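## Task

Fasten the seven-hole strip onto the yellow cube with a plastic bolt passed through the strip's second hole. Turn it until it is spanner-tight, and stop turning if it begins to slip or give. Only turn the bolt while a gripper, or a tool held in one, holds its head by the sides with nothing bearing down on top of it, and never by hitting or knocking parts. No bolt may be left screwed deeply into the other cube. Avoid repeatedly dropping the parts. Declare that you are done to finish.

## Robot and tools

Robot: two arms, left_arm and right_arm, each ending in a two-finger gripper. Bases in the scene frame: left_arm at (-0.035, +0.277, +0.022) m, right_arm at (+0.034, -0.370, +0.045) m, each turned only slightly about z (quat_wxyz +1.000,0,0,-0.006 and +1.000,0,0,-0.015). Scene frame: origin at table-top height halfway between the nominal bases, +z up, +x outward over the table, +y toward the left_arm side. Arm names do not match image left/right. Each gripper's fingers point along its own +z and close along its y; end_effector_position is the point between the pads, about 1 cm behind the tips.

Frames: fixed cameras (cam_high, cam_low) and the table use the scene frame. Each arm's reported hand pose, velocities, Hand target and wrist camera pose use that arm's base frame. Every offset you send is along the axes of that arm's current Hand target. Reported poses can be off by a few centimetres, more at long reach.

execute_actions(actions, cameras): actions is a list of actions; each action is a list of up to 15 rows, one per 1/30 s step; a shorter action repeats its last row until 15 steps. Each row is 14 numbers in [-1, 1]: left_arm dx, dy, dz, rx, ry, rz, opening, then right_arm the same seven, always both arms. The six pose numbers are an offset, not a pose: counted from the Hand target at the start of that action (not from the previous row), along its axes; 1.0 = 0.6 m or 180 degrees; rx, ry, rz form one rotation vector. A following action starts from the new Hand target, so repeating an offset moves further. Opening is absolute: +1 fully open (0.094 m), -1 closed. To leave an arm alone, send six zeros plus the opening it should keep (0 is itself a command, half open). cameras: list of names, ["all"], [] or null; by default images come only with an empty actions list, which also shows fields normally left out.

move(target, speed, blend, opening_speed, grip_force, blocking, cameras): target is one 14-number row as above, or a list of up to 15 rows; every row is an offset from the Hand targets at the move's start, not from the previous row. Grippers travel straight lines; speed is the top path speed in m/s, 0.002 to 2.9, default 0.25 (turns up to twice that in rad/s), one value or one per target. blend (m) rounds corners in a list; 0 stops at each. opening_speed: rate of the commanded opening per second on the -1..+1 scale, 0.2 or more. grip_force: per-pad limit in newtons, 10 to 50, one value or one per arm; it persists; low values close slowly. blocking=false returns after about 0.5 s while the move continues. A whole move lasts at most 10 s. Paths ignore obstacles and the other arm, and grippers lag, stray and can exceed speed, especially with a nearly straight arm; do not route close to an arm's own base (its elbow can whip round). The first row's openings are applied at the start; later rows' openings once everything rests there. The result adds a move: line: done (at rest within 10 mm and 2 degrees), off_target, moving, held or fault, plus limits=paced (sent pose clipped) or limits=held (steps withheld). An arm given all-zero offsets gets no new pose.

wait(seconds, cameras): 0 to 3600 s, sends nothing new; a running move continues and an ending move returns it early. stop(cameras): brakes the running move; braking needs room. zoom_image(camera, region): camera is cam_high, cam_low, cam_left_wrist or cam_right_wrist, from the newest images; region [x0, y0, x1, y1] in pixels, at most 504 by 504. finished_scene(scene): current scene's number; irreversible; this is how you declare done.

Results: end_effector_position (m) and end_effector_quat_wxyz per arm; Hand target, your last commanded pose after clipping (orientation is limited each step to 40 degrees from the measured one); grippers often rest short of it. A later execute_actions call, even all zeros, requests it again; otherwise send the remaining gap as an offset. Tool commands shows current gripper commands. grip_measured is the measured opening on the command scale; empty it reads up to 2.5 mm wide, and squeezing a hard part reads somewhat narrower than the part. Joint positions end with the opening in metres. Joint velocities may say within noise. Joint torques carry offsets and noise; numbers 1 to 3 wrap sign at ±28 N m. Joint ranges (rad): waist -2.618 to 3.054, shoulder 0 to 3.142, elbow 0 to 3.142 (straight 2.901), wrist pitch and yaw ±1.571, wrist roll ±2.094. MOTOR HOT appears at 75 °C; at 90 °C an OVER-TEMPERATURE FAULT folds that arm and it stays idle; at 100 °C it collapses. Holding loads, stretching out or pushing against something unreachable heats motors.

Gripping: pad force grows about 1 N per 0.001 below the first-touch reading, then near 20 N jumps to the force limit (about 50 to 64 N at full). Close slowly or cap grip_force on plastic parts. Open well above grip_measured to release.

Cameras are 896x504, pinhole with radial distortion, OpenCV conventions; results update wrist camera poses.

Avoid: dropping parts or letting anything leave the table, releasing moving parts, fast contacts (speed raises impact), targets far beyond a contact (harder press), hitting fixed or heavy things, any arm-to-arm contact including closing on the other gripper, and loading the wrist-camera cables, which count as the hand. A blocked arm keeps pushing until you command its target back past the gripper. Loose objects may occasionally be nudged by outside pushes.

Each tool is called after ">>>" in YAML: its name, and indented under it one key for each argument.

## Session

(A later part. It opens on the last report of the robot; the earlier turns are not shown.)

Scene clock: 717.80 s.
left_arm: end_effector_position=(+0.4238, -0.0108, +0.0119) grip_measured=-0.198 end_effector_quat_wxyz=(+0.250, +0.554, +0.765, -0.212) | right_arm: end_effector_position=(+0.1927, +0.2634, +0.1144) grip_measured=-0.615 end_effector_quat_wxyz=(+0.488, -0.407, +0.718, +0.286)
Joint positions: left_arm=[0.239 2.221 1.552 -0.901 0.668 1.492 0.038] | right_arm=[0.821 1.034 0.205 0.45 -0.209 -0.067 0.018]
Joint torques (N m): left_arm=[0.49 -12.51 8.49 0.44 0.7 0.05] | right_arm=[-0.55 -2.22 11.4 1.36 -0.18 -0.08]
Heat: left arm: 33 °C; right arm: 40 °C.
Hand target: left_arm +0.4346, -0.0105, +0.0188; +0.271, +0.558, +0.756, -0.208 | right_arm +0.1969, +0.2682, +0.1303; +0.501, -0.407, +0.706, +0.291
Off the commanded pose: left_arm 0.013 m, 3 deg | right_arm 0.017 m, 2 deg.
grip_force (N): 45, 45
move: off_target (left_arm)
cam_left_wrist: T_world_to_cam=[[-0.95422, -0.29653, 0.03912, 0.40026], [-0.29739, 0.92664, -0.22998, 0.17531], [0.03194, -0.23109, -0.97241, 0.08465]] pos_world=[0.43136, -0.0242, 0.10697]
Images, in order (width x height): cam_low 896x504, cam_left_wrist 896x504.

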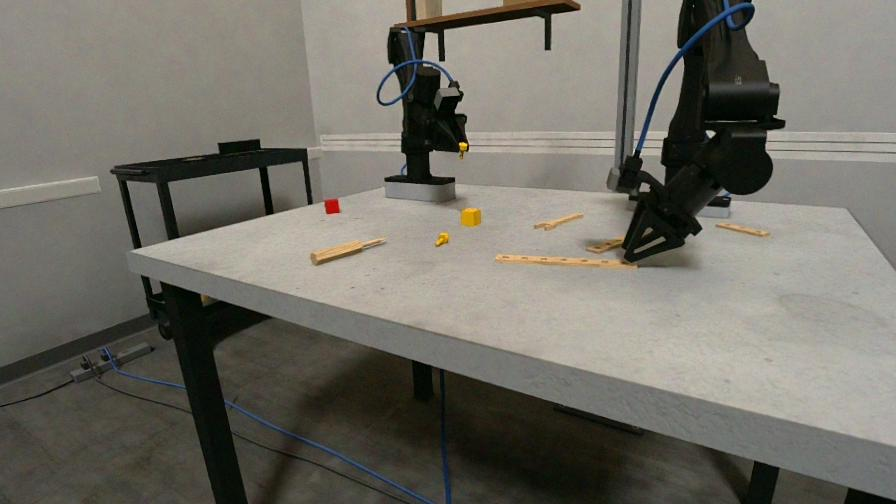

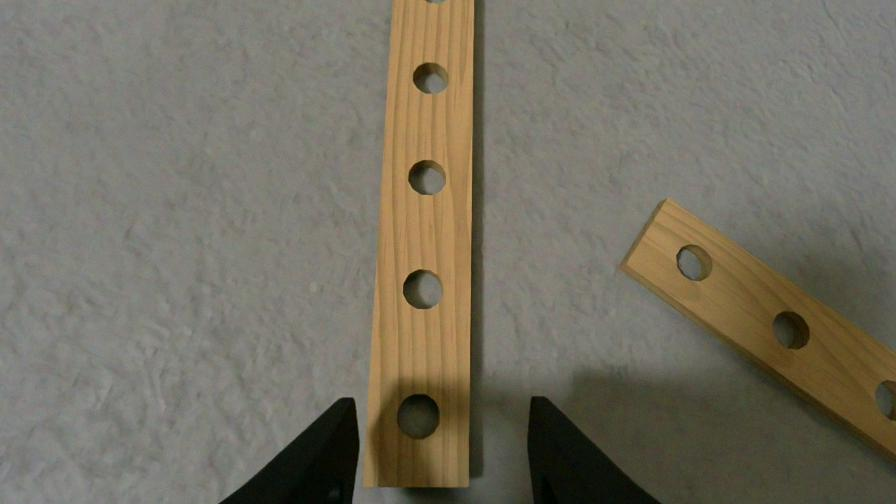

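>>> move:
  target: [0.0075,0.0097,0.0095,0,0,0,-0.2,0,0,0,0,0,0,-0.75]
  speed: 0.06
  cameras: ["cam_left_wrist","cam_low"]

>>> zoom_image:
  camera: "cam_low"
  region: [580, 190, 700, 280]

Scene clock: 723.40 s.
left_arm: end_effector_position=(+0.4302, -0.0092, +0.0070) grip_measured=-0.198 end_effector_quat_wxyz=(+0.252, +0.556, +0.764, -0.209) | right_arm: end_effector_position=(+0.1927, +0.2634, +0.1144) grip_measured=-0.615 end_effector_quat_wxyz=(+0.488, -0.407, +0.718, +0.286)
Joint positions: left_arm=[0.239 2.247 1.574 -0.89 0.668 1.493 0.038] | right_arm=[0.821 1.034 0.205 0.45 -0.209 -0.067 0.018]
Joint torques (N m): left_arm=[0.47 -12.05 8.58 0.46 0.71 0.08] | right_arm=[-0.53 -2.24 11.38 1.35 -0.18 -0.09]
Heat: left arm: 33 °C; right arm: 40 °C.
Hand target: left_arm +0.4401, -0.0090, +0.0114; +0.271, +0.558, +0.756, -0.208 | right_arm +0.1969, +0.2682, +0.1303; +0.501, -0.407, +0.706, +0.291
Off the commanded pose: left_arm 0.011 m, 2 deg | right_arm 0.017 m, 2 deg.
grip_force (N): 45, 45
move: off_target (left_arm)
cam_left_wrist: T_world_to_cam=[[-0.95468, -0.296, 0.03102, 0.40721], [-0.295, 0.92726, -0.23058, 0.17369], [0.03948, -0.22928, -0.97256, 0.07687]] pos_world=[0.43696, -0.0229, 0.10217]
Images, in order (width x height): cam_low 896x504, cam_left_wrist 896x504.

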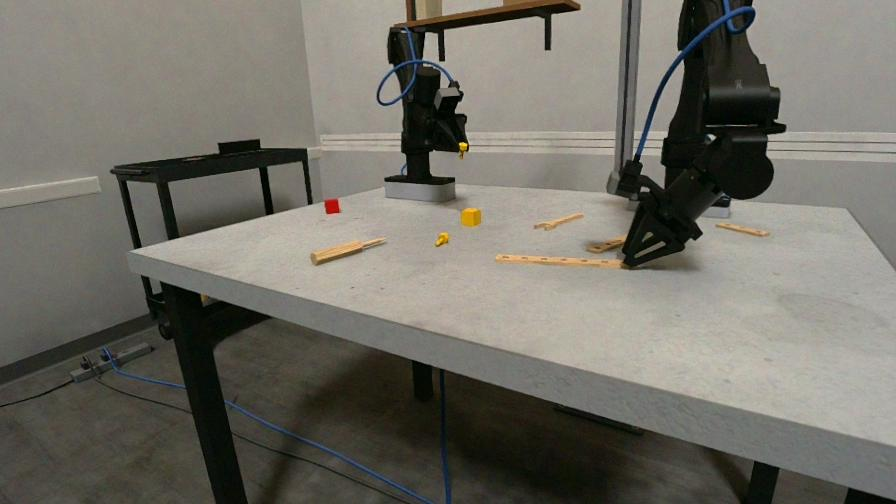

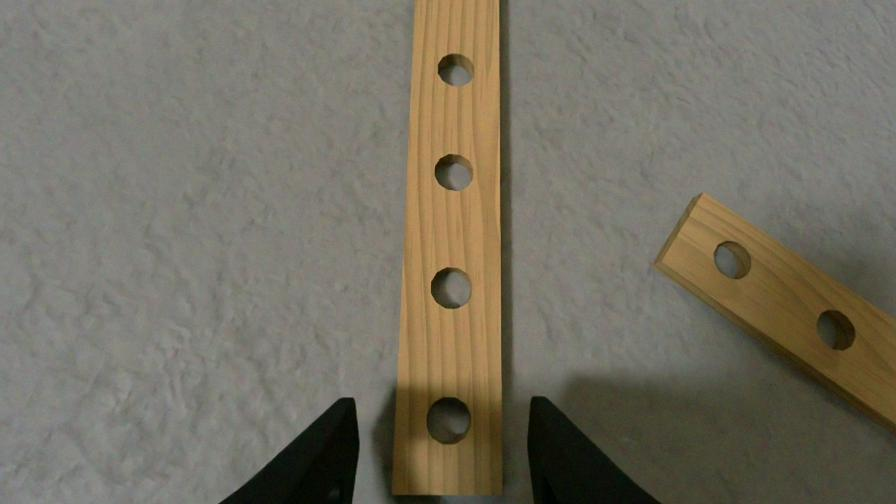

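Scaled by 4.200.

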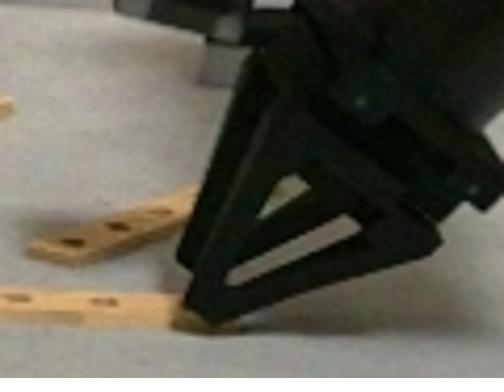

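>>> move:
  target: [0.0062,-0.001,0.0078,0,0,0,-0.25,0,0,0,0,0,0,-0.75]
  speed: 0.05

>>> move:
  target: [0,0,0,0,0,0,-0.65,0,0,0,0,0,0,-0.75]
  opening_speed: 0.3
  cameras: ["cam_left_wrist","cam_low"]

>>> zoom_image:
  camera: "cam_low"
  region: [580, 190, 700, 280]

Scene clock: 726.37 s.
left_arm: end_effector_position=(+0.4333, -0.0085, +0.0042) grip_measured=-0.248 end_effector_quat_wxyz=(+0.256, +0.557, +0.763, -0.205) | right_arm: end_effector_position=(+0.1927, +0.2634, +0.1144) grip_measured=-0.615 end_effector_quat_wxyz=(+0.488, -0.407, +0.718, +0.286)
Joint positions: left_arm=[0.239 2.254 1.574 -0.871 0.668 1.493 0.035] | right_arm=[0.821 1.034 0.205 0.45 -0.209 -0.067 0.018]
Joint torques (N m): left_arm=[0.39 -12.07 7.42 0.48 0.7 0.09] | right_arm=[-0.54 -2.24 11.38 1.35 -0.19 -0.09]
Heat: left arm: 33 °C; right arm: 40 °C.
Hand target: left_arm +0.4395, -0.0094, +0.0054; +0.271, +0.558, +0.756, -0.208 | right_arm +0.1969, +0.2682, +0.1303; +0.501, -0.407, +0.706, +0.291
Off the commanded pose: left_arm 0.006 m, 2 deg | right_arm 0.017 m, 2 deg.
grip_force (N): 45, 45
move: done

Scene clock: 727.90 s.
left_arm: end_effector_position=(+0.4334, -0.0084, +0.0042) grip_measured=-0.648 end_effector_quat_wxyz=(+0.256, +0.557, +0.763, -0.205) | right_arm: end_effector_position=(+0.1927, +0.2634, +0.1144) grip_measured=-0.615 end_effector_quat_wxyz=(+0.488, -0.407, +0.718, +0.286)
Joint positions: left_arm=[0.239 2.254 1.574 -0.87 0.668 1.493 0.017] | right_arm=[0.821 1.034 0.205 0.45 -0.209 -0.067 0.018]
Joint torques (N m): left_arm=[0.44 -12.03 7.49 0.5 0.69 0.07] | right_arm=[-0.53 -2.24 11.38 1.36 -0.19 -0.08]
Heat: left arm: 33 °C; right arm: 40 °C.
Hand target: left_arm +0.4396, -0.0094, +0.0054; +0.271, +0.558, +0.756, -0.208 | right_arm +0.1969, +0.2682, +0.1303; +0.501, -0.407, +0.706, +0.291
Off the commanded pose: left_arm 0.006 m, 2 deg | right_arm 0.017 m, 2 deg.
grip_force (N): 45, 45
move: done
cam_left_wrist: T_world_to_cam=[[-0.95497, -0.29609, 0.01884, 0.41078], [-0.29227, 0.92793, -0.23137, 0.1721], [0.05103, -0.22646, -0.97268, 0.06919]] pos_world=[0.43906, -0.0224, 0.09938]
Images, in order (width x height): cam_low 896x504, cam_left_wrist 896x504.

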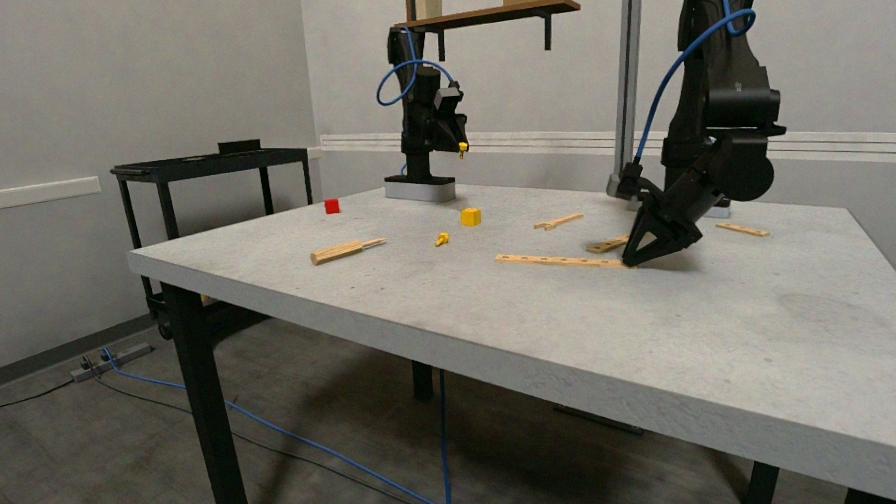

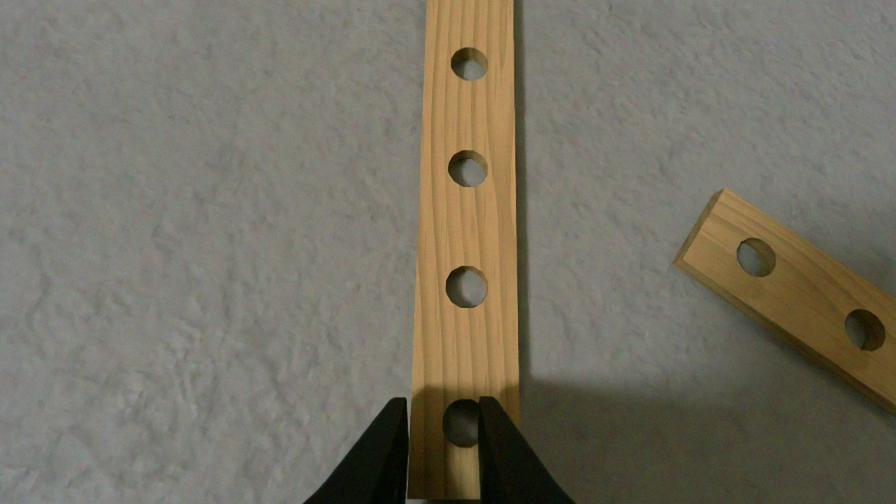

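Scaled by 4.200.

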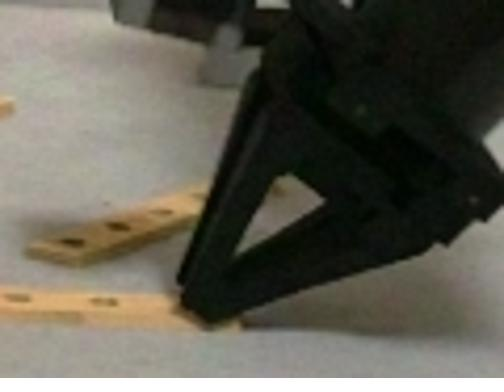

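>>> move:
  target:
    - [0,0,-0.004,0,0,0,-0.2,0,0,0,0,0,0,-0.75]
    - [0.0041,-0.006,0.0055,0,0,0,-0.2,0,0,0,0,0,0,-0.75]
  speed: 0.05
  cameras: ["cam_left_wrist"]

Scene clock: 732.17 s.
left_arm: end_effector_position=(+0.4377, -0.0074, +0.0043) grip_measured=-0.202 end_effector_quat_wxyz=(+0.263, +0.561, +0.760, -0.197) | right_arm: end_effector_position=(+0.1927, +0.2634, +0.1144) grip_measured=-0.615 end_effector_quat_wxyz=(+0.488, -0.407, +0.718, +0.286)
Joint positions: left_arm=[0.239 2.254 1.574 -0.849 0.668 1.497 0.037] | right_arm=[0.821 1.034 0.205 0.45 -0.209 -0.067 0.018]
Joint torques (N m): left_arm=[0.29 -12.48 5.01 0.51 0.71 0.05] | right_arm=[-0.53 -2.22 11.38 1.35 -0.18 -0.08]
Heat: left arm: 33 °C; right arm: 40 °C.
Hand target: left_arm +0.4361, -0.0107, +0.0014; +0.271, +0.558, +0.756, -0.208 | right_arm +0.1969, +0.2682, +0.1303; +0.501, -0.407, +0.706, +0.291
Off the commanded pose: left_arm 0.005 m, 2 deg | right_arm 0.017 m, 2 deg.
grip_force (N): 45, 45
move: done
cam_left_wrist: T_world_to_cam=[[-0.95592, -0.29359, -0.00422, 0.41582], [-0.2846, 0.92998, -0.23269, 0.169], [0.07224, -0.22123, -0.97254, 0.06005]] pos_world=[0.44125, -0.0218, 0.09948]

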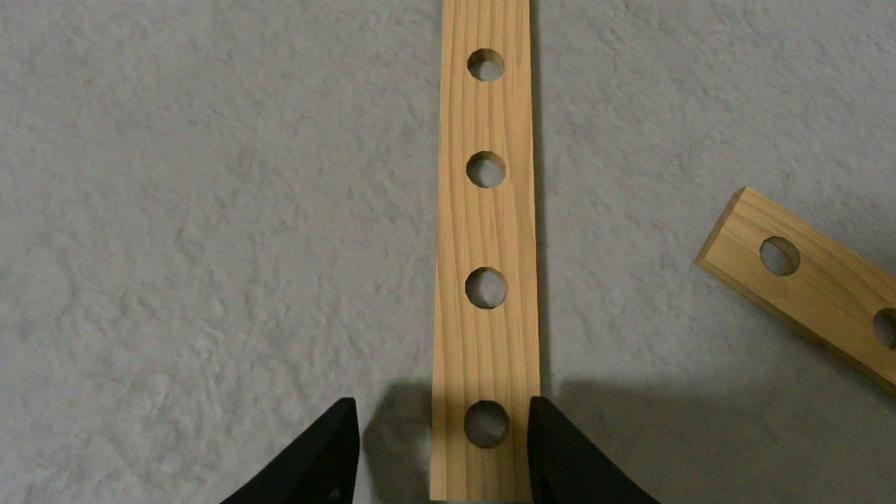

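>>> move:
  target:
    - [0,0,-0.01,0,0,0,-0.1,0,0,0,0,0,0,-0.75]
    - [0,-0.014,-0.01,0,0,0,-0.1,0,0,0,0,0,0,-0.75]
  speed: 0.05
  cameras: ["cam_left_wrist"]

Scene clock: 735.67 s.
left_arm: end_effector_position=(+0.4305, -0.0088, +0.0007) grip_measured=-0.102 end_effector_quat_wxyz=(+0.267, +0.558, +0.758, -0.207) | right_arm: end_effector_position=(+0.1927, +0.2634, +0.1144) grip_measured=-0.615 end_effector_quat_wxyz=(+0.488, -0.407, +0.718, +0.286)
Joint positions: left_arm=[0.247 2.248 1.538 -0.836 0.689 1.506 0.042] | right_arm=[0.821 1.034 0.205 0.45 -0.209 -0.067 0.018]
Joint torques (N m): left_arm=[0.35 -15.13 4.62 0.36 0.5 0.04] | right_arm=[-0.54 -2.22 11.38 1.36 -0.18 -0.09]
Heat: left arm: 33 °C; right arm: 40 °C.
Hand target: left_arm +0.4271, -0.0095, +0.0061; +0.271, +0.558, +0.756, -0.208 | right_arm +0.1969, +0.2682, +0.1303; +0.501, -0.407, +0.706, +0.291
Off the commanded pose: left_arm 0.006 m, 1 deg | right_arm 0.017 m, 2 deg.
grip_force (N): 45, 45
move: done
cam_left_wrist: T_world_to_cam=[[-0.95594, -0.29347, 0.00767, 0.40848], [-0.28582, 0.9244, -0.25256, 0.16798], [0.06703, -0.24363, -0.96755, 0.05877]] pos_world=[0.43455, -0.02109, 0.09615]

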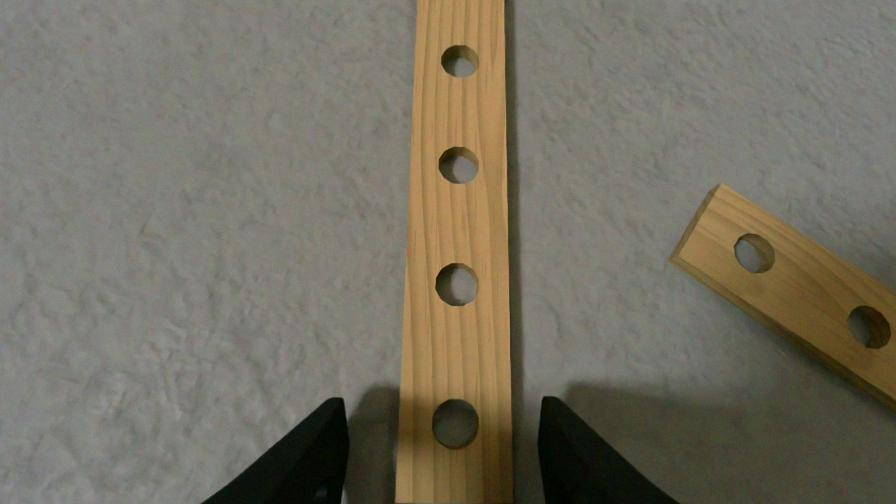

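>>> move:
  target: [0,0,0,0,0,0,-0.65,0,0,0,0,0,0,-0.75]
  opening_speed: 0.3
  cameras: ["cam_left_wrist","cam_low"]

>>> zoom_image:
  camera: "cam_low"
  region: [580, 190, 700, 280]

Scene clock: 739.60 s.
left_arm: end_effector_position=(+0.4304, -0.0088, +0.0005) grip_measured=-0.504 end_effector_quat_wxyz=(+0.267, +0.557, +0.758, -0.207) | right_arm: end_effector_position=(+0.1927, +0.2634, +0.1144) grip_measured=-0.615 end_effector_quat_wxyz=(+0.488, -0.407, +0.718, +0.286)
Joint positions: left_arm=[0.247 2.248 1.536 -0.834 0.69 1.506 0.023] | right_arm=[0.821 1.034 0.205 0.45 -0.209 -0.067 0.018]
Joint torques (N m): left_arm=[0.31 -15.16 4.66 0.32 0.48 0.04] | right_arm=[-0.55 -2.24 11.4 1.36 -0.18 -0.09]
Heat: left arm: 33 °C; right arm: 40 °C.
Hand target: left_arm +0.4270, -0.0093, +0.0061; +0.271, +0.558, +0.756, -0.208 | right_arm +0.1969, +0.2682, +0.1303; +0.501, -0.407, +0.706, +0.291
Off the commanded pose: left_arm 0.007 m, 0 deg | right_arm 0.017 m, 2 deg.
grip_force (N): 45, 45
move: done
cam_left_wrist: T_world_to_cam=[[-0.95587, -0.29371, 0.00733, 0.40831], [-0.28591, 0.92417, -0.25331, 0.16789], [0.06763, -0.24423, -0.96736, 0.05832]] pos_world=[0.43435, -0.02099, 0.09595]
Images, in order (width x height): cam_low 896x504, cam_left_wrist 896x504.

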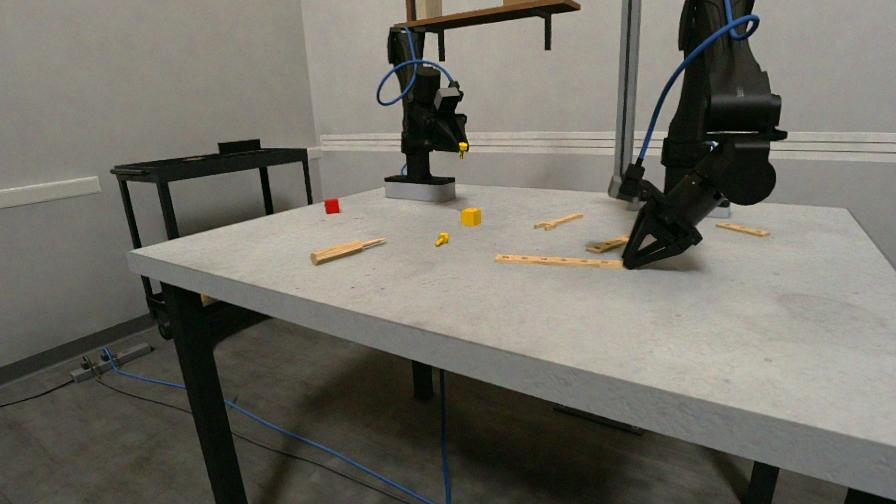

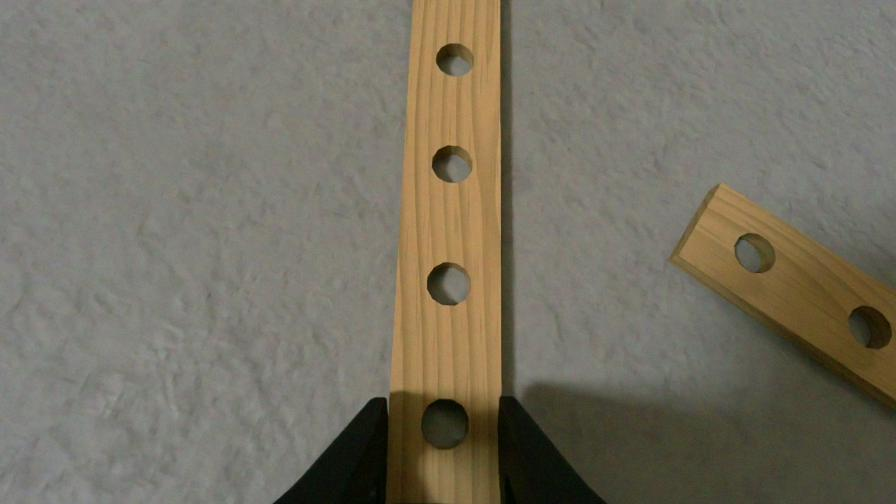

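Scaled by 4.200.

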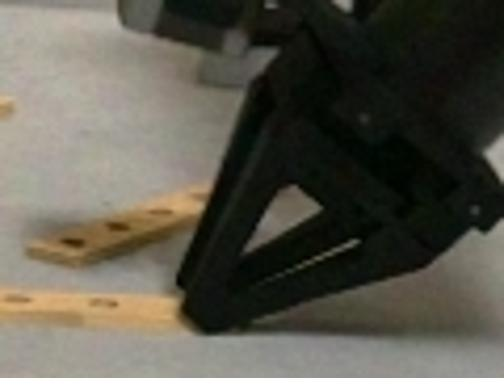

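>>> move:
  target:
    - [-0.1286,0,-0.1532,0,0,0,-0.65,-0.054,-0.0658,-0.1995,-0.0486,0.0882,-0.0263,-0.75]
    - [-0.3368,-0.4543,0.0215,-0.0675,0,-0.0804,-0.65,-0.054,-0.0658,-0.1995,-0.0486,0.0882,-0.0263,-0.75]
  speed: 0.18
  cameras: ["all"]

Scene clock: 756.17 s.
left_arm: end_effector_position=(+0.2142, -0.2418, +0.1240) grip_measured=-0.504 end_effector_quat_wxyz=(+0.286, +0.428, +0.843, -0.155) | right_arm: end_effector_position=(+0.1788, +0.1573, +0.1865) grip_measured=-0.615 end_effector_quat_wxyz=(+0.366, -0.505, +0.737, +0.260)
Joint positions: left_arm=[-0.788 1.19 0.784 -0.51 0.109 0.115 0.023] | right_arm=[0.158 0.836 0.749 -0.904 -0.775 -0.8 0.018]
Joint torques (N m): left_arm=[-0.53 -5.85 7.09 1.82 0.03 -0.08] | right_arm=[-0.58 0.27 11.81 0.74 -0.64 -0.09]
Heat: left arm: 32 °C; right arm: 40 °C.
Hand target: left_arm +0.2151, -0.2445, +0.1293; +0.300, +0.427, +0.838, -0.159 | right_arm +0.1802, +0.1595, +0.2000; +0.378, -0.509, +0.727, +0.264
Off the commanded pose: left_arm 0.006 m, 2 deg | right_arm 0.014 m, 2 deg.
grip_force (N): 45, 45
move: off_target (right_arm)
cam_left_wrist: T_world_to_cam=[[-0.81024, -0.58605, 0.00766, 0.03044], [-0.57234, 0.78834, -0.2257, 0.37777], [0.12623, -0.18726, -0.97417, 0.13761]] pos_world=[0.22351, -0.25421, 0.21908]
cam_right_wrist: T_world_to_cam=[[0.94288, -0.33153, -0.0326, -0.108], [-0.30346, -0.81444, -0.49457, 0.313], [0.13741, 0.47622, -0.86852, 0.14723]] pos_world=[0.17659, 0.149, 0.27916]

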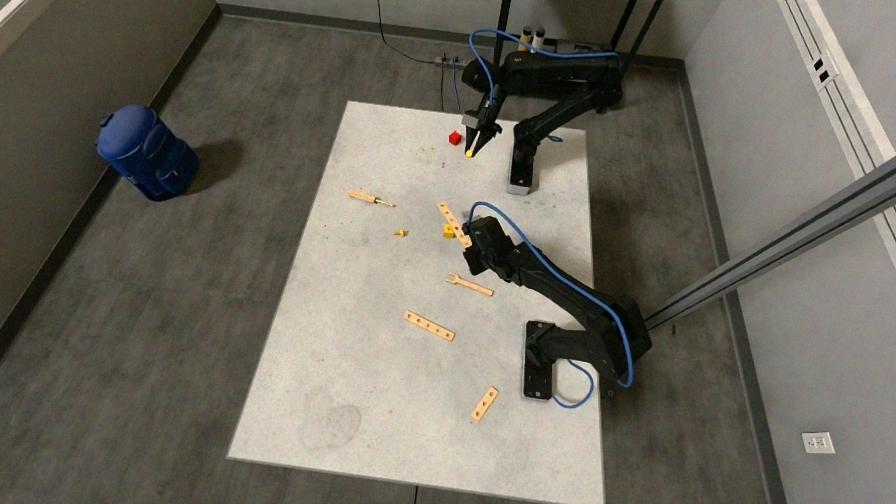

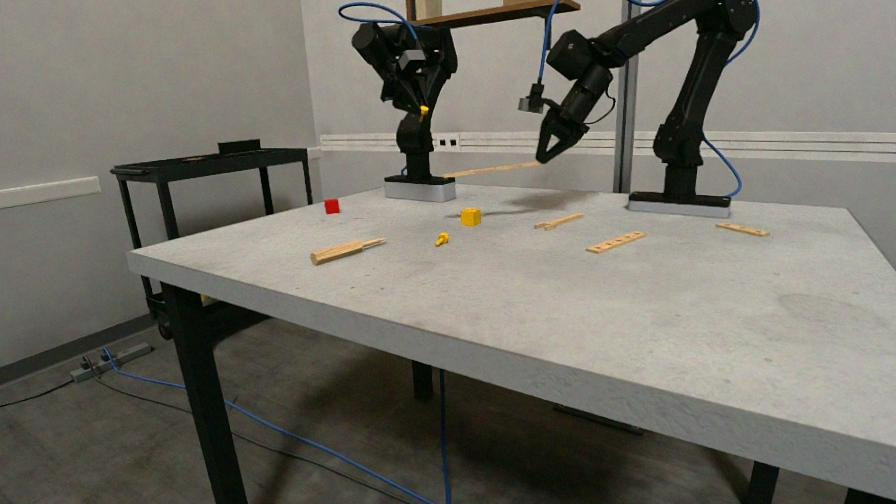

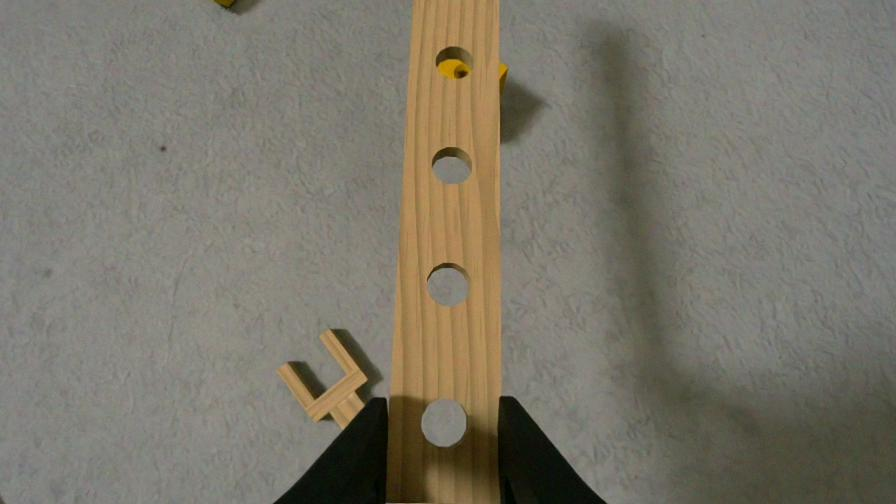

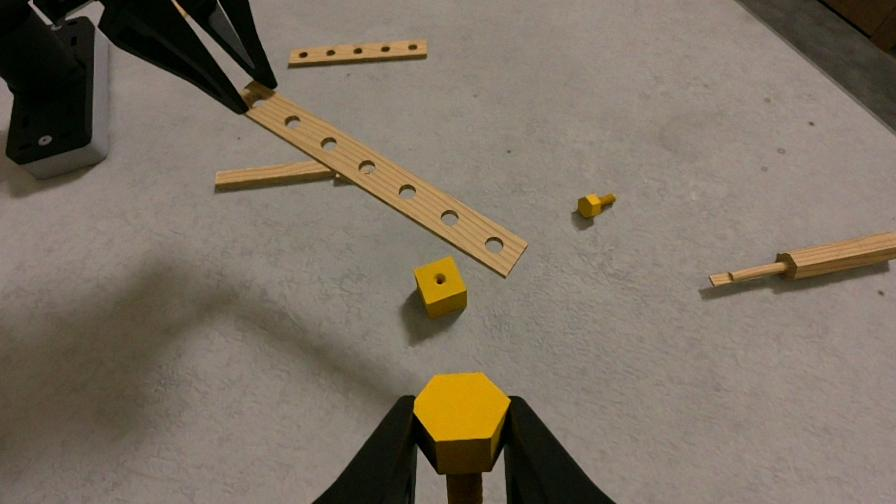

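>>> zoom_image:
  camera: "cam_right_wrist"
  region: [380, 180, 540, 340]

Scaled by 3.150.

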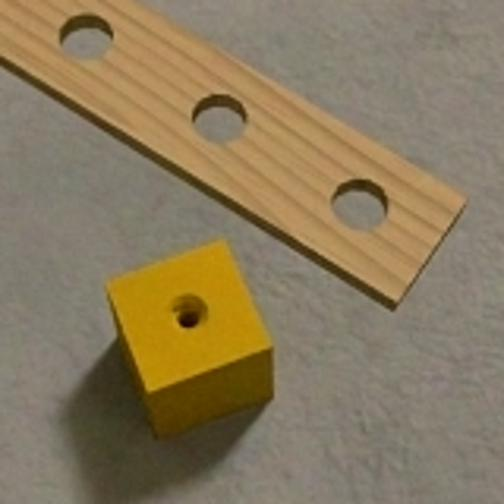

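>>> move:
  target: [0.0652,-0.0043,0.0542,0,0,0,-0.65,0,0,0,0,0,0,-0.75]
  speed: 0.12
  cameras: ["cam_right_wrist","cam_left_wrist"]

>>> zoom_image:
  camera: "cam_right_wrist"
  region: [360, 180, 560, 380]

Scene clock: 767.80 s.
left_arm: end_effector_position=(+0.2057, -0.2352, +0.0779) grip_measured=-0.504 end_effector_quat_wxyz=(+0.292, +0.427, +0.841, -0.156) | right_arm: end_effector_position=(+0.1788, +0.1573, +0.1865) grip_measured=-0.615 end_effector_quat_wxyz=(+0.366, -0.505, +0.737, +0.260)
Joint positions: left_arm=[-0.796 1.189 0.585 -0.299 0.104 0.108 0.023] | right_arm=[0.158 0.836 0.749 -0.904 -0.775 -0.8 0.018]
Joint torques (N m): left_arm=[-0.61 -3.74 6.95 1.88 0.03 -0.06] | right_arm=[-0.55 0.29 11.78 0.74 -0.64 -0.09]
Heat: left arm: 32 °C; right arm: 39 °C.
Hand target: left_arm +0.2072, -0.2387, +0.0792; +0.300, +0.427, +0.838, -0.159 | right_arm +0.1802, +0.1595, +0.2000; +0.378, -0.509, +0.727, +0.264
Off the commanded pose: left_arm 0.004 m, 1 deg | right_arm 0.014 m, 2 deg.
grip_force (N): 45, 45
move: done
cam_left_wrist: T_world_to_cam=[[-0.80975, -0.58676, 0.00533, 0.02763], [-0.57091, 0.78571, -0.23815, 0.35737], [0.13555, -0.19589, -0.97121, 0.09072]] pos_world=[0.2141, -0.2468, 0.17307]
cam_right_wrist: T_world_to_cam=[[0.94288, -0.33153, -0.0326, -0.108], [-0.30346, -0.81444, -0.49457, 0.313], [0.13741, 0.47622, -0.86852, 0.14723]] pos_world=[0.17659, 0.149, 0.27916]
Images, in order (width x height): cam_left_wrist 896x504, cam_right_wrist 896x504.

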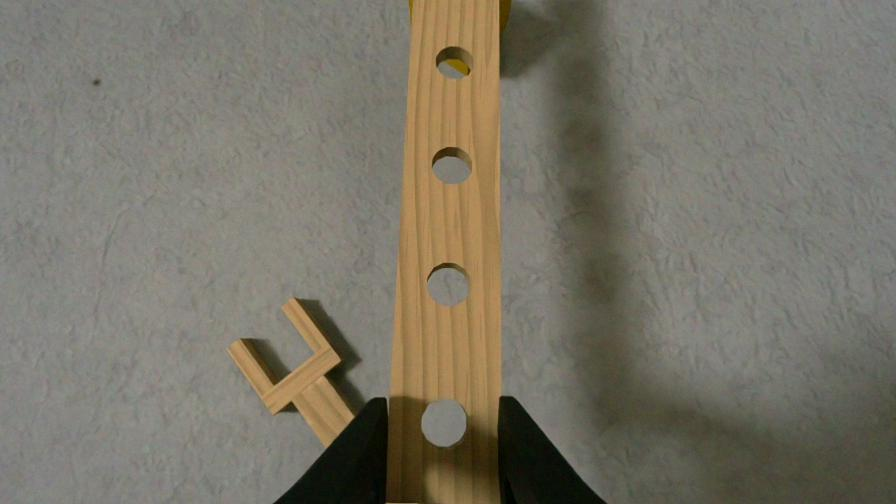

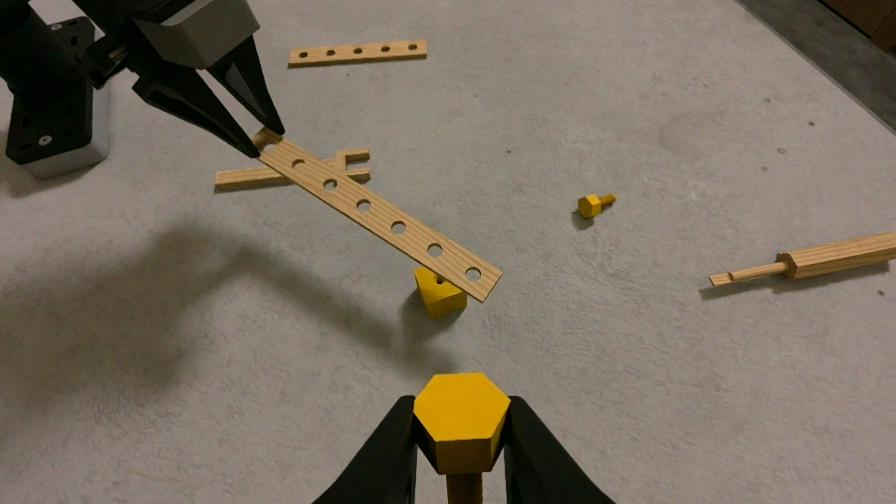

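Scaled by 2.520.

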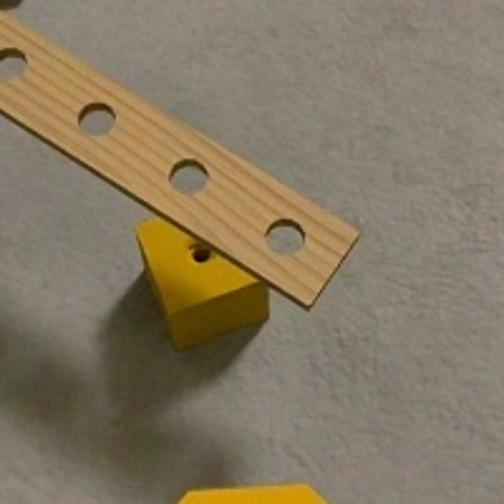

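>>> move:
  target: [0.0237,-0.0017,0.0345,0,0,0,-0.65,0,0,0,0,0,0,-0.75]
  speed: 0.1
  cameras: ["cam_right_wrist","cam_low"]

>>> zoom_image:
  camera: "cam_right_wrist"
  region: [360, 180, 520, 340]

>>> zoom_image:
  camera: "cam_low"
  region: [430, 130, 610, 240]

Scene clock: 775.47 s.
left_arm: end_effector_position=(+0.2055, -0.2377, +0.0524) grip_measured=-0.504 end_effector_quat_wxyz=(+0.291, +0.427, +0.842, -0.156) | right_arm: end_effector_position=(+0.1788, +0.1573, +0.1865) grip_measured=-0.615 end_effector_quat_wxyz=(+0.366, -0.505, +0.737, +0.260)
Joint positions: left_arm=[-0.804 1.255 0.515 -0.164 0.099 0.101 0.023] | right_arm=[0.158 0.836 0.749 -0.904 -0.775 -0.8 0.018]
Joint torques (N m): left_arm=[-0.61 -3.97 6.74 1.88 0.02 -0.07] | right_arm=[-0.55 0.28 11.79 0.74 -0.64 -0.09]
Heat: left arm: 31 °C; right arm: 39 °C.
Hand target: left_arm +0.2075, -0.2414, +0.0542; +0.300, +0.427, +0.838, -0.159 | right_arm +0.1802, +0.1595, +0.2000; +0.378, -0.509, +0.727, +0.264
Off the commanded pose: left_arm 0.005 m, 1 deg | right_arm 0.014 m, 2 deg.
grip_force (N): 45, 45
move: done
cam_right_wrist: T_world_to_cam=[[0.94288, -0.33153, -0.0326, -0.108], [-0.30346, -0.81444, -0.49457, 0.313], [0.13741, 0.47622, -0.86852, 0.14723]] pos_world=[0.17659, 0.149, 0.27916]
Images, in order (width x height): cam_low 896x504, cam_right_wrist 896x504.

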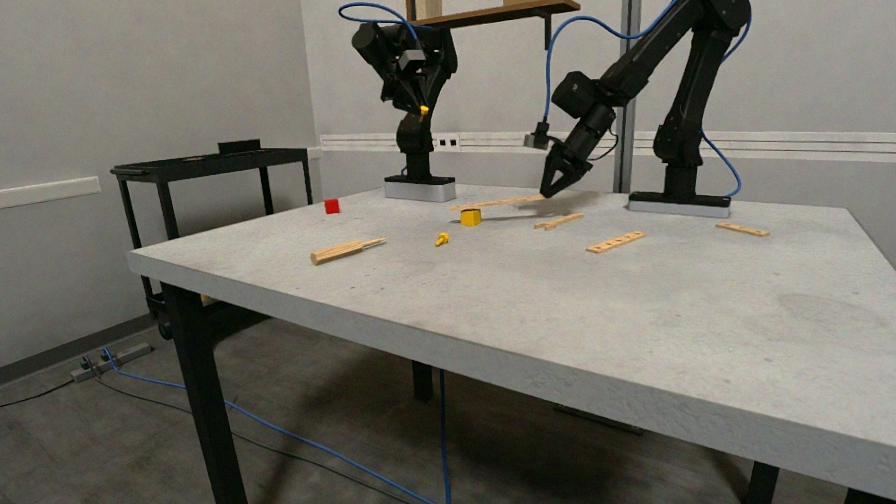

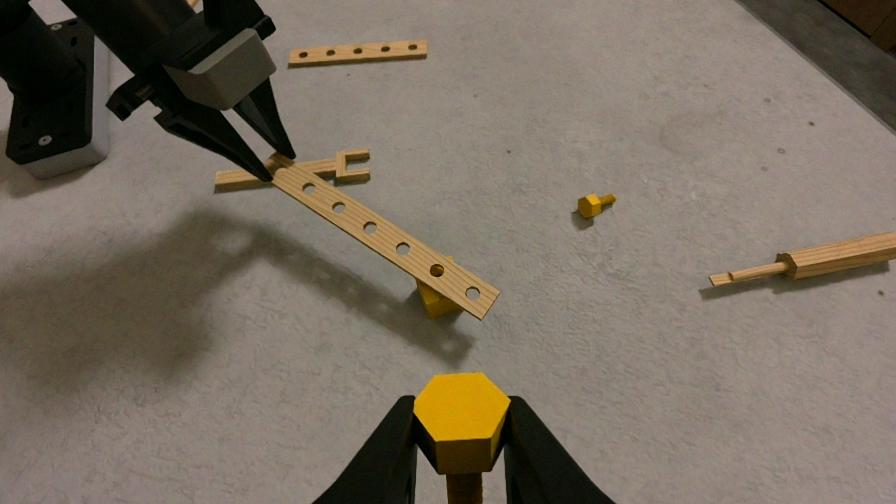

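Scaled by 3.150.

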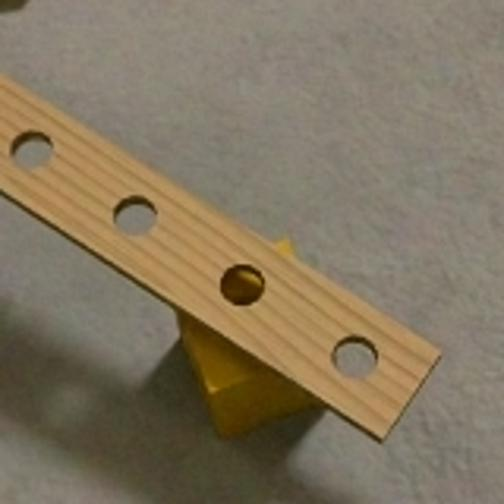

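Scaled by 2.800.

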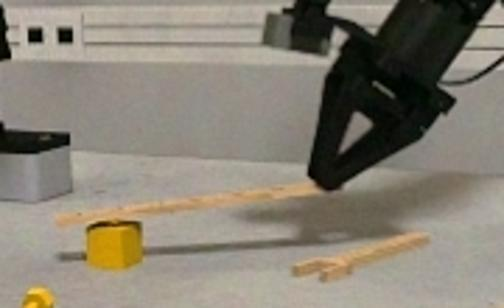

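>>> move:
  target: [0.0083,0.0015,0.0125,0,0,0,-0.65,0,0,0,0,0,0,-0.75]
  speed: 0.06
  cameras: ["cam_right_wrist","cam_low"]

>>> zoom_image:
  camera: "cam_right_wrist"
  region: [360, 200, 520, 360]

>>> zoom_image:
  camera: "cam_low"
  region: [430, 160, 560, 240]

Scene clock: 781.37 s.
left_arm: end_effector_position=(+0.2074, -0.2396, +0.0449) grip_measured=-0.504 end_effector_quat_wxyz=(+0.293, +0.427, +0.841, -0.157) | right_arm: end_effector_position=(+0.1788, +0.1573, +0.1865) grip_measured=-0.615 end_effector_quat_wxyz=(+0.366, -0.505, +0.737, +0.260)
Joint positions: left_arm=[-0.804 1.286 0.497 -0.109 0.099 0.101 0.023] | right_arm=[0.158 0.836 0.749 -0.904 -0.775 -0.8 0.018]
Joint torques (N m): left_arm=[-0.18 -4.03 6.34 1.88 0.06 -0.01] | right_arm=[-0.55 0.28 11.79 0.74 -0.65 -0.09]
Heat: left arm: 31 °C; right arm: 39 °C.
Hand target: left_arm +0.2088, -0.2417, +0.0453; +0.300, +0.427, +0.838, -0.159 | right_arm +0.1802, +0.1595, +0.2000; +0.378, -0.509, +0.727, +0.264
Off the commanded pose: left_arm 0.003 m, 1 deg | right_arm 0.014 m, 2 deg.
grip_force (N): 45, 45
move: done
cam_right_wrist: T_world_to_cam=[[0.94288, -0.33153, -0.0326, -0.108], [-0.30346, -0.81444, -0.49457, 0.313], [0.13741, 0.47622, -0.86852, 0.14723]] pos_world=[0.17659, 0.149, 0.27916]
Images, in order (width x height): cam_low 896x504, cam_right_wrist 896x504.

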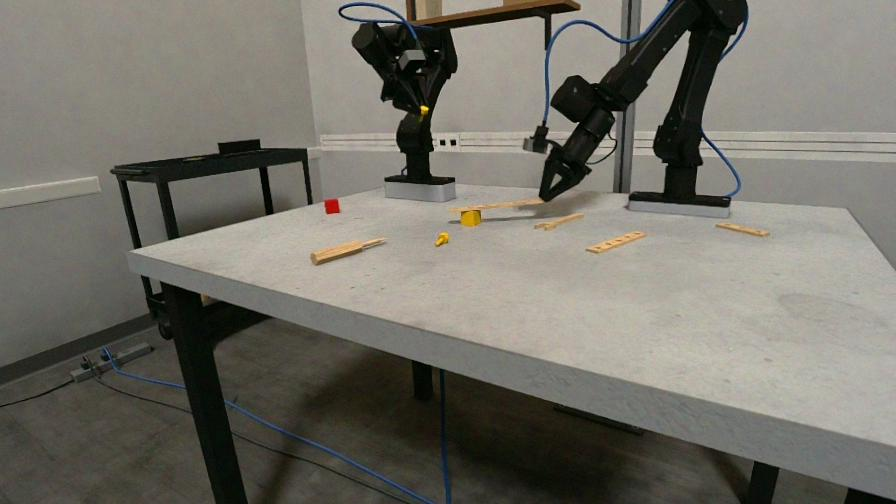

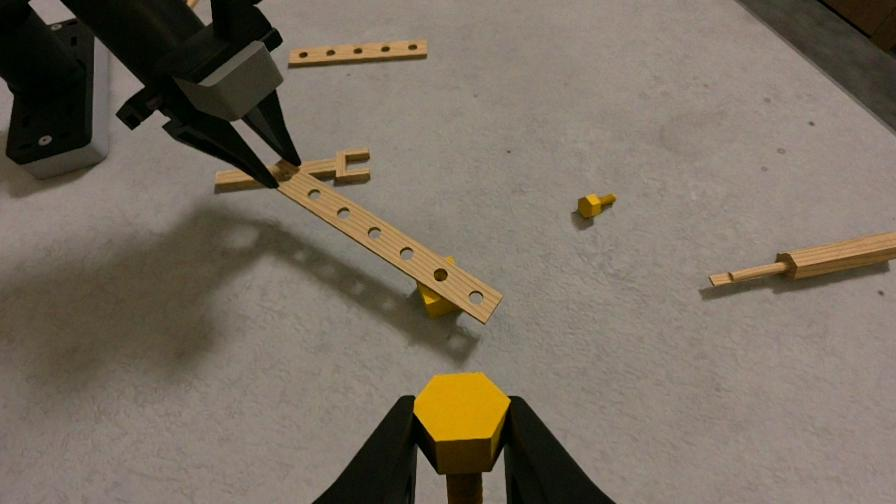

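Scaled by 3.150.

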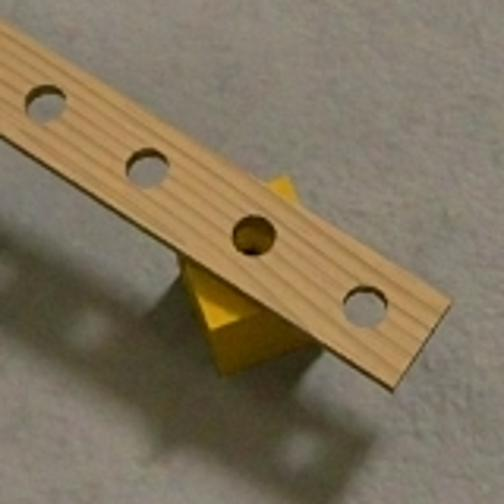

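Scaled by 3.877.

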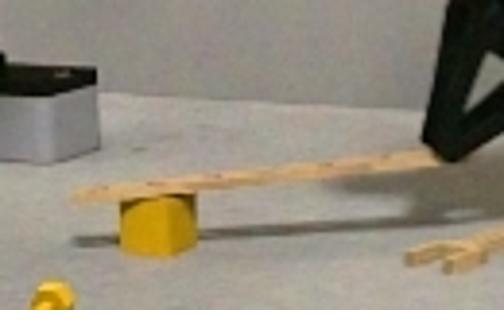

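>>> move:
  target: [0.0101,-0.0015,0.0122,0,-0.0139,0,-0.65,0,0,0,0,0,0,-0.75]
  speed: 0.05
  cameras: ["cam_right_wrist","cam_low"]

>>> zoom_image:
  camera: "cam_right_wrist"
  region: [360, 200, 520, 360]

>>> zoom_image:
  camera: "cam_low"
  region: [430, 160, 560, 240]

Scene clock: 798.33 s.
left_arm: end_effector_position=(+0.2081, -0.2403, +0.0362) grip_measured=-0.504 end_effector_quat_wxyz=(+0.314, +0.424, +0.834, -0.165) | right_arm: end_effector_position=(+0.1788, +0.1573, +0.1865) grip_measured=-0.615 end_effector_quat_wxyz=(+0.366, -0.505, +0.737, +0.260)
Joint positions: left_arm=[-0.804 1.3 0.428 0.02 0.099 0.099 0.023] | right_arm=[0.158 0.836 0.749 -0.904 -0.775 -0.8 0.018]
Joint torques (N m): left_arm=[-0.29 -3.85 5.97 1.94 0.07 -0.03] | right_arm=[-0.57 0.27 11.79 0.74 -0.65 -0.09]
Heat: left arm: 31 °C; right arm: 38 °C.
Hand target: left_arm +0.2079, -0.2423, +0.0358; +0.319, +0.423, +0.831, -0.169 | right_arm +0.1802, +0.1595, +0.2000; +0.378, -0.509, +0.727, +0.264
Off the commanded pose: left_arm 0.002 m, 1 deg | right_arm 0.014 m, 2 deg.
grip_force (N): 45, 45
move: done
cam_right_wrist: T_world_to_cam=[[0.94288, -0.33153, -0.0326, -0.108], [-0.30346, -0.81444, -0.49457, 0.313], [0.13741, 0.47622, -0.86852, 0.14723]] pos_world=[0.17659, 0.149, 0.27916]
Images, in order (width x height): cam_low 896x504, cam_right_wrist 896x504.

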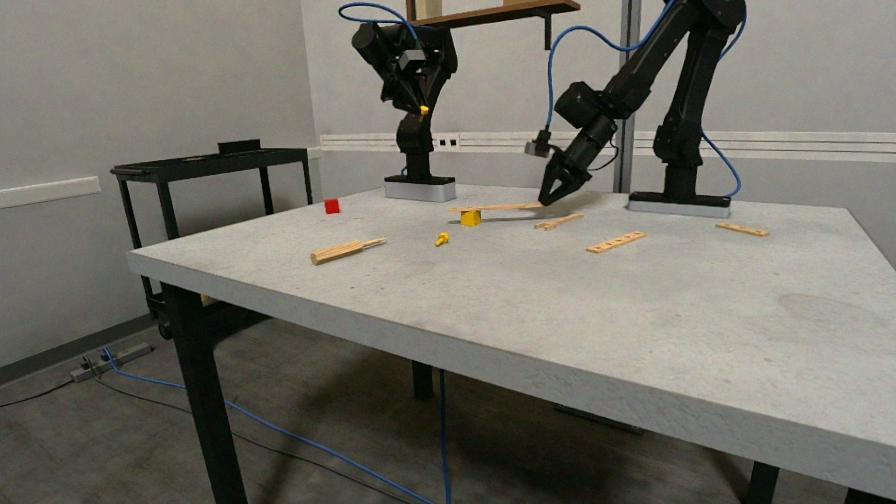

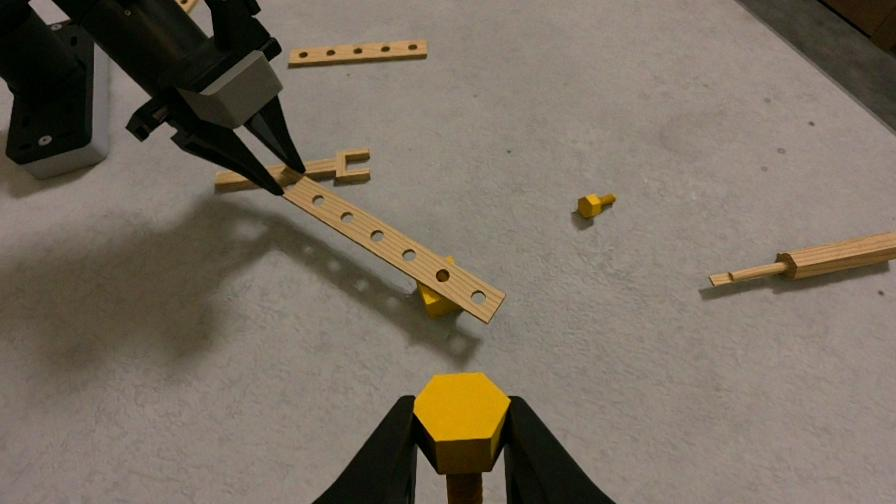

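Scaled by 3.150.

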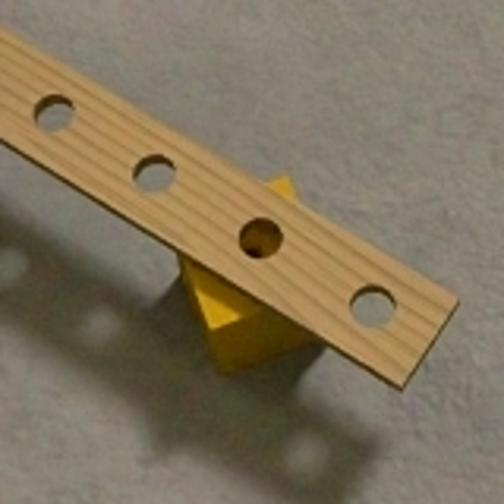

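Scaled by 3.877.

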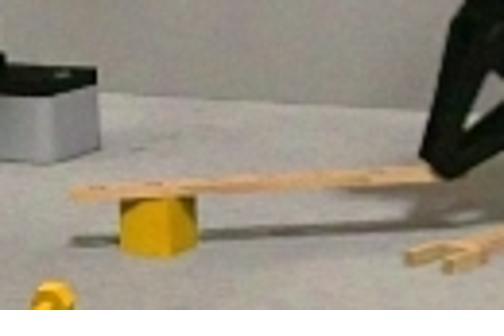

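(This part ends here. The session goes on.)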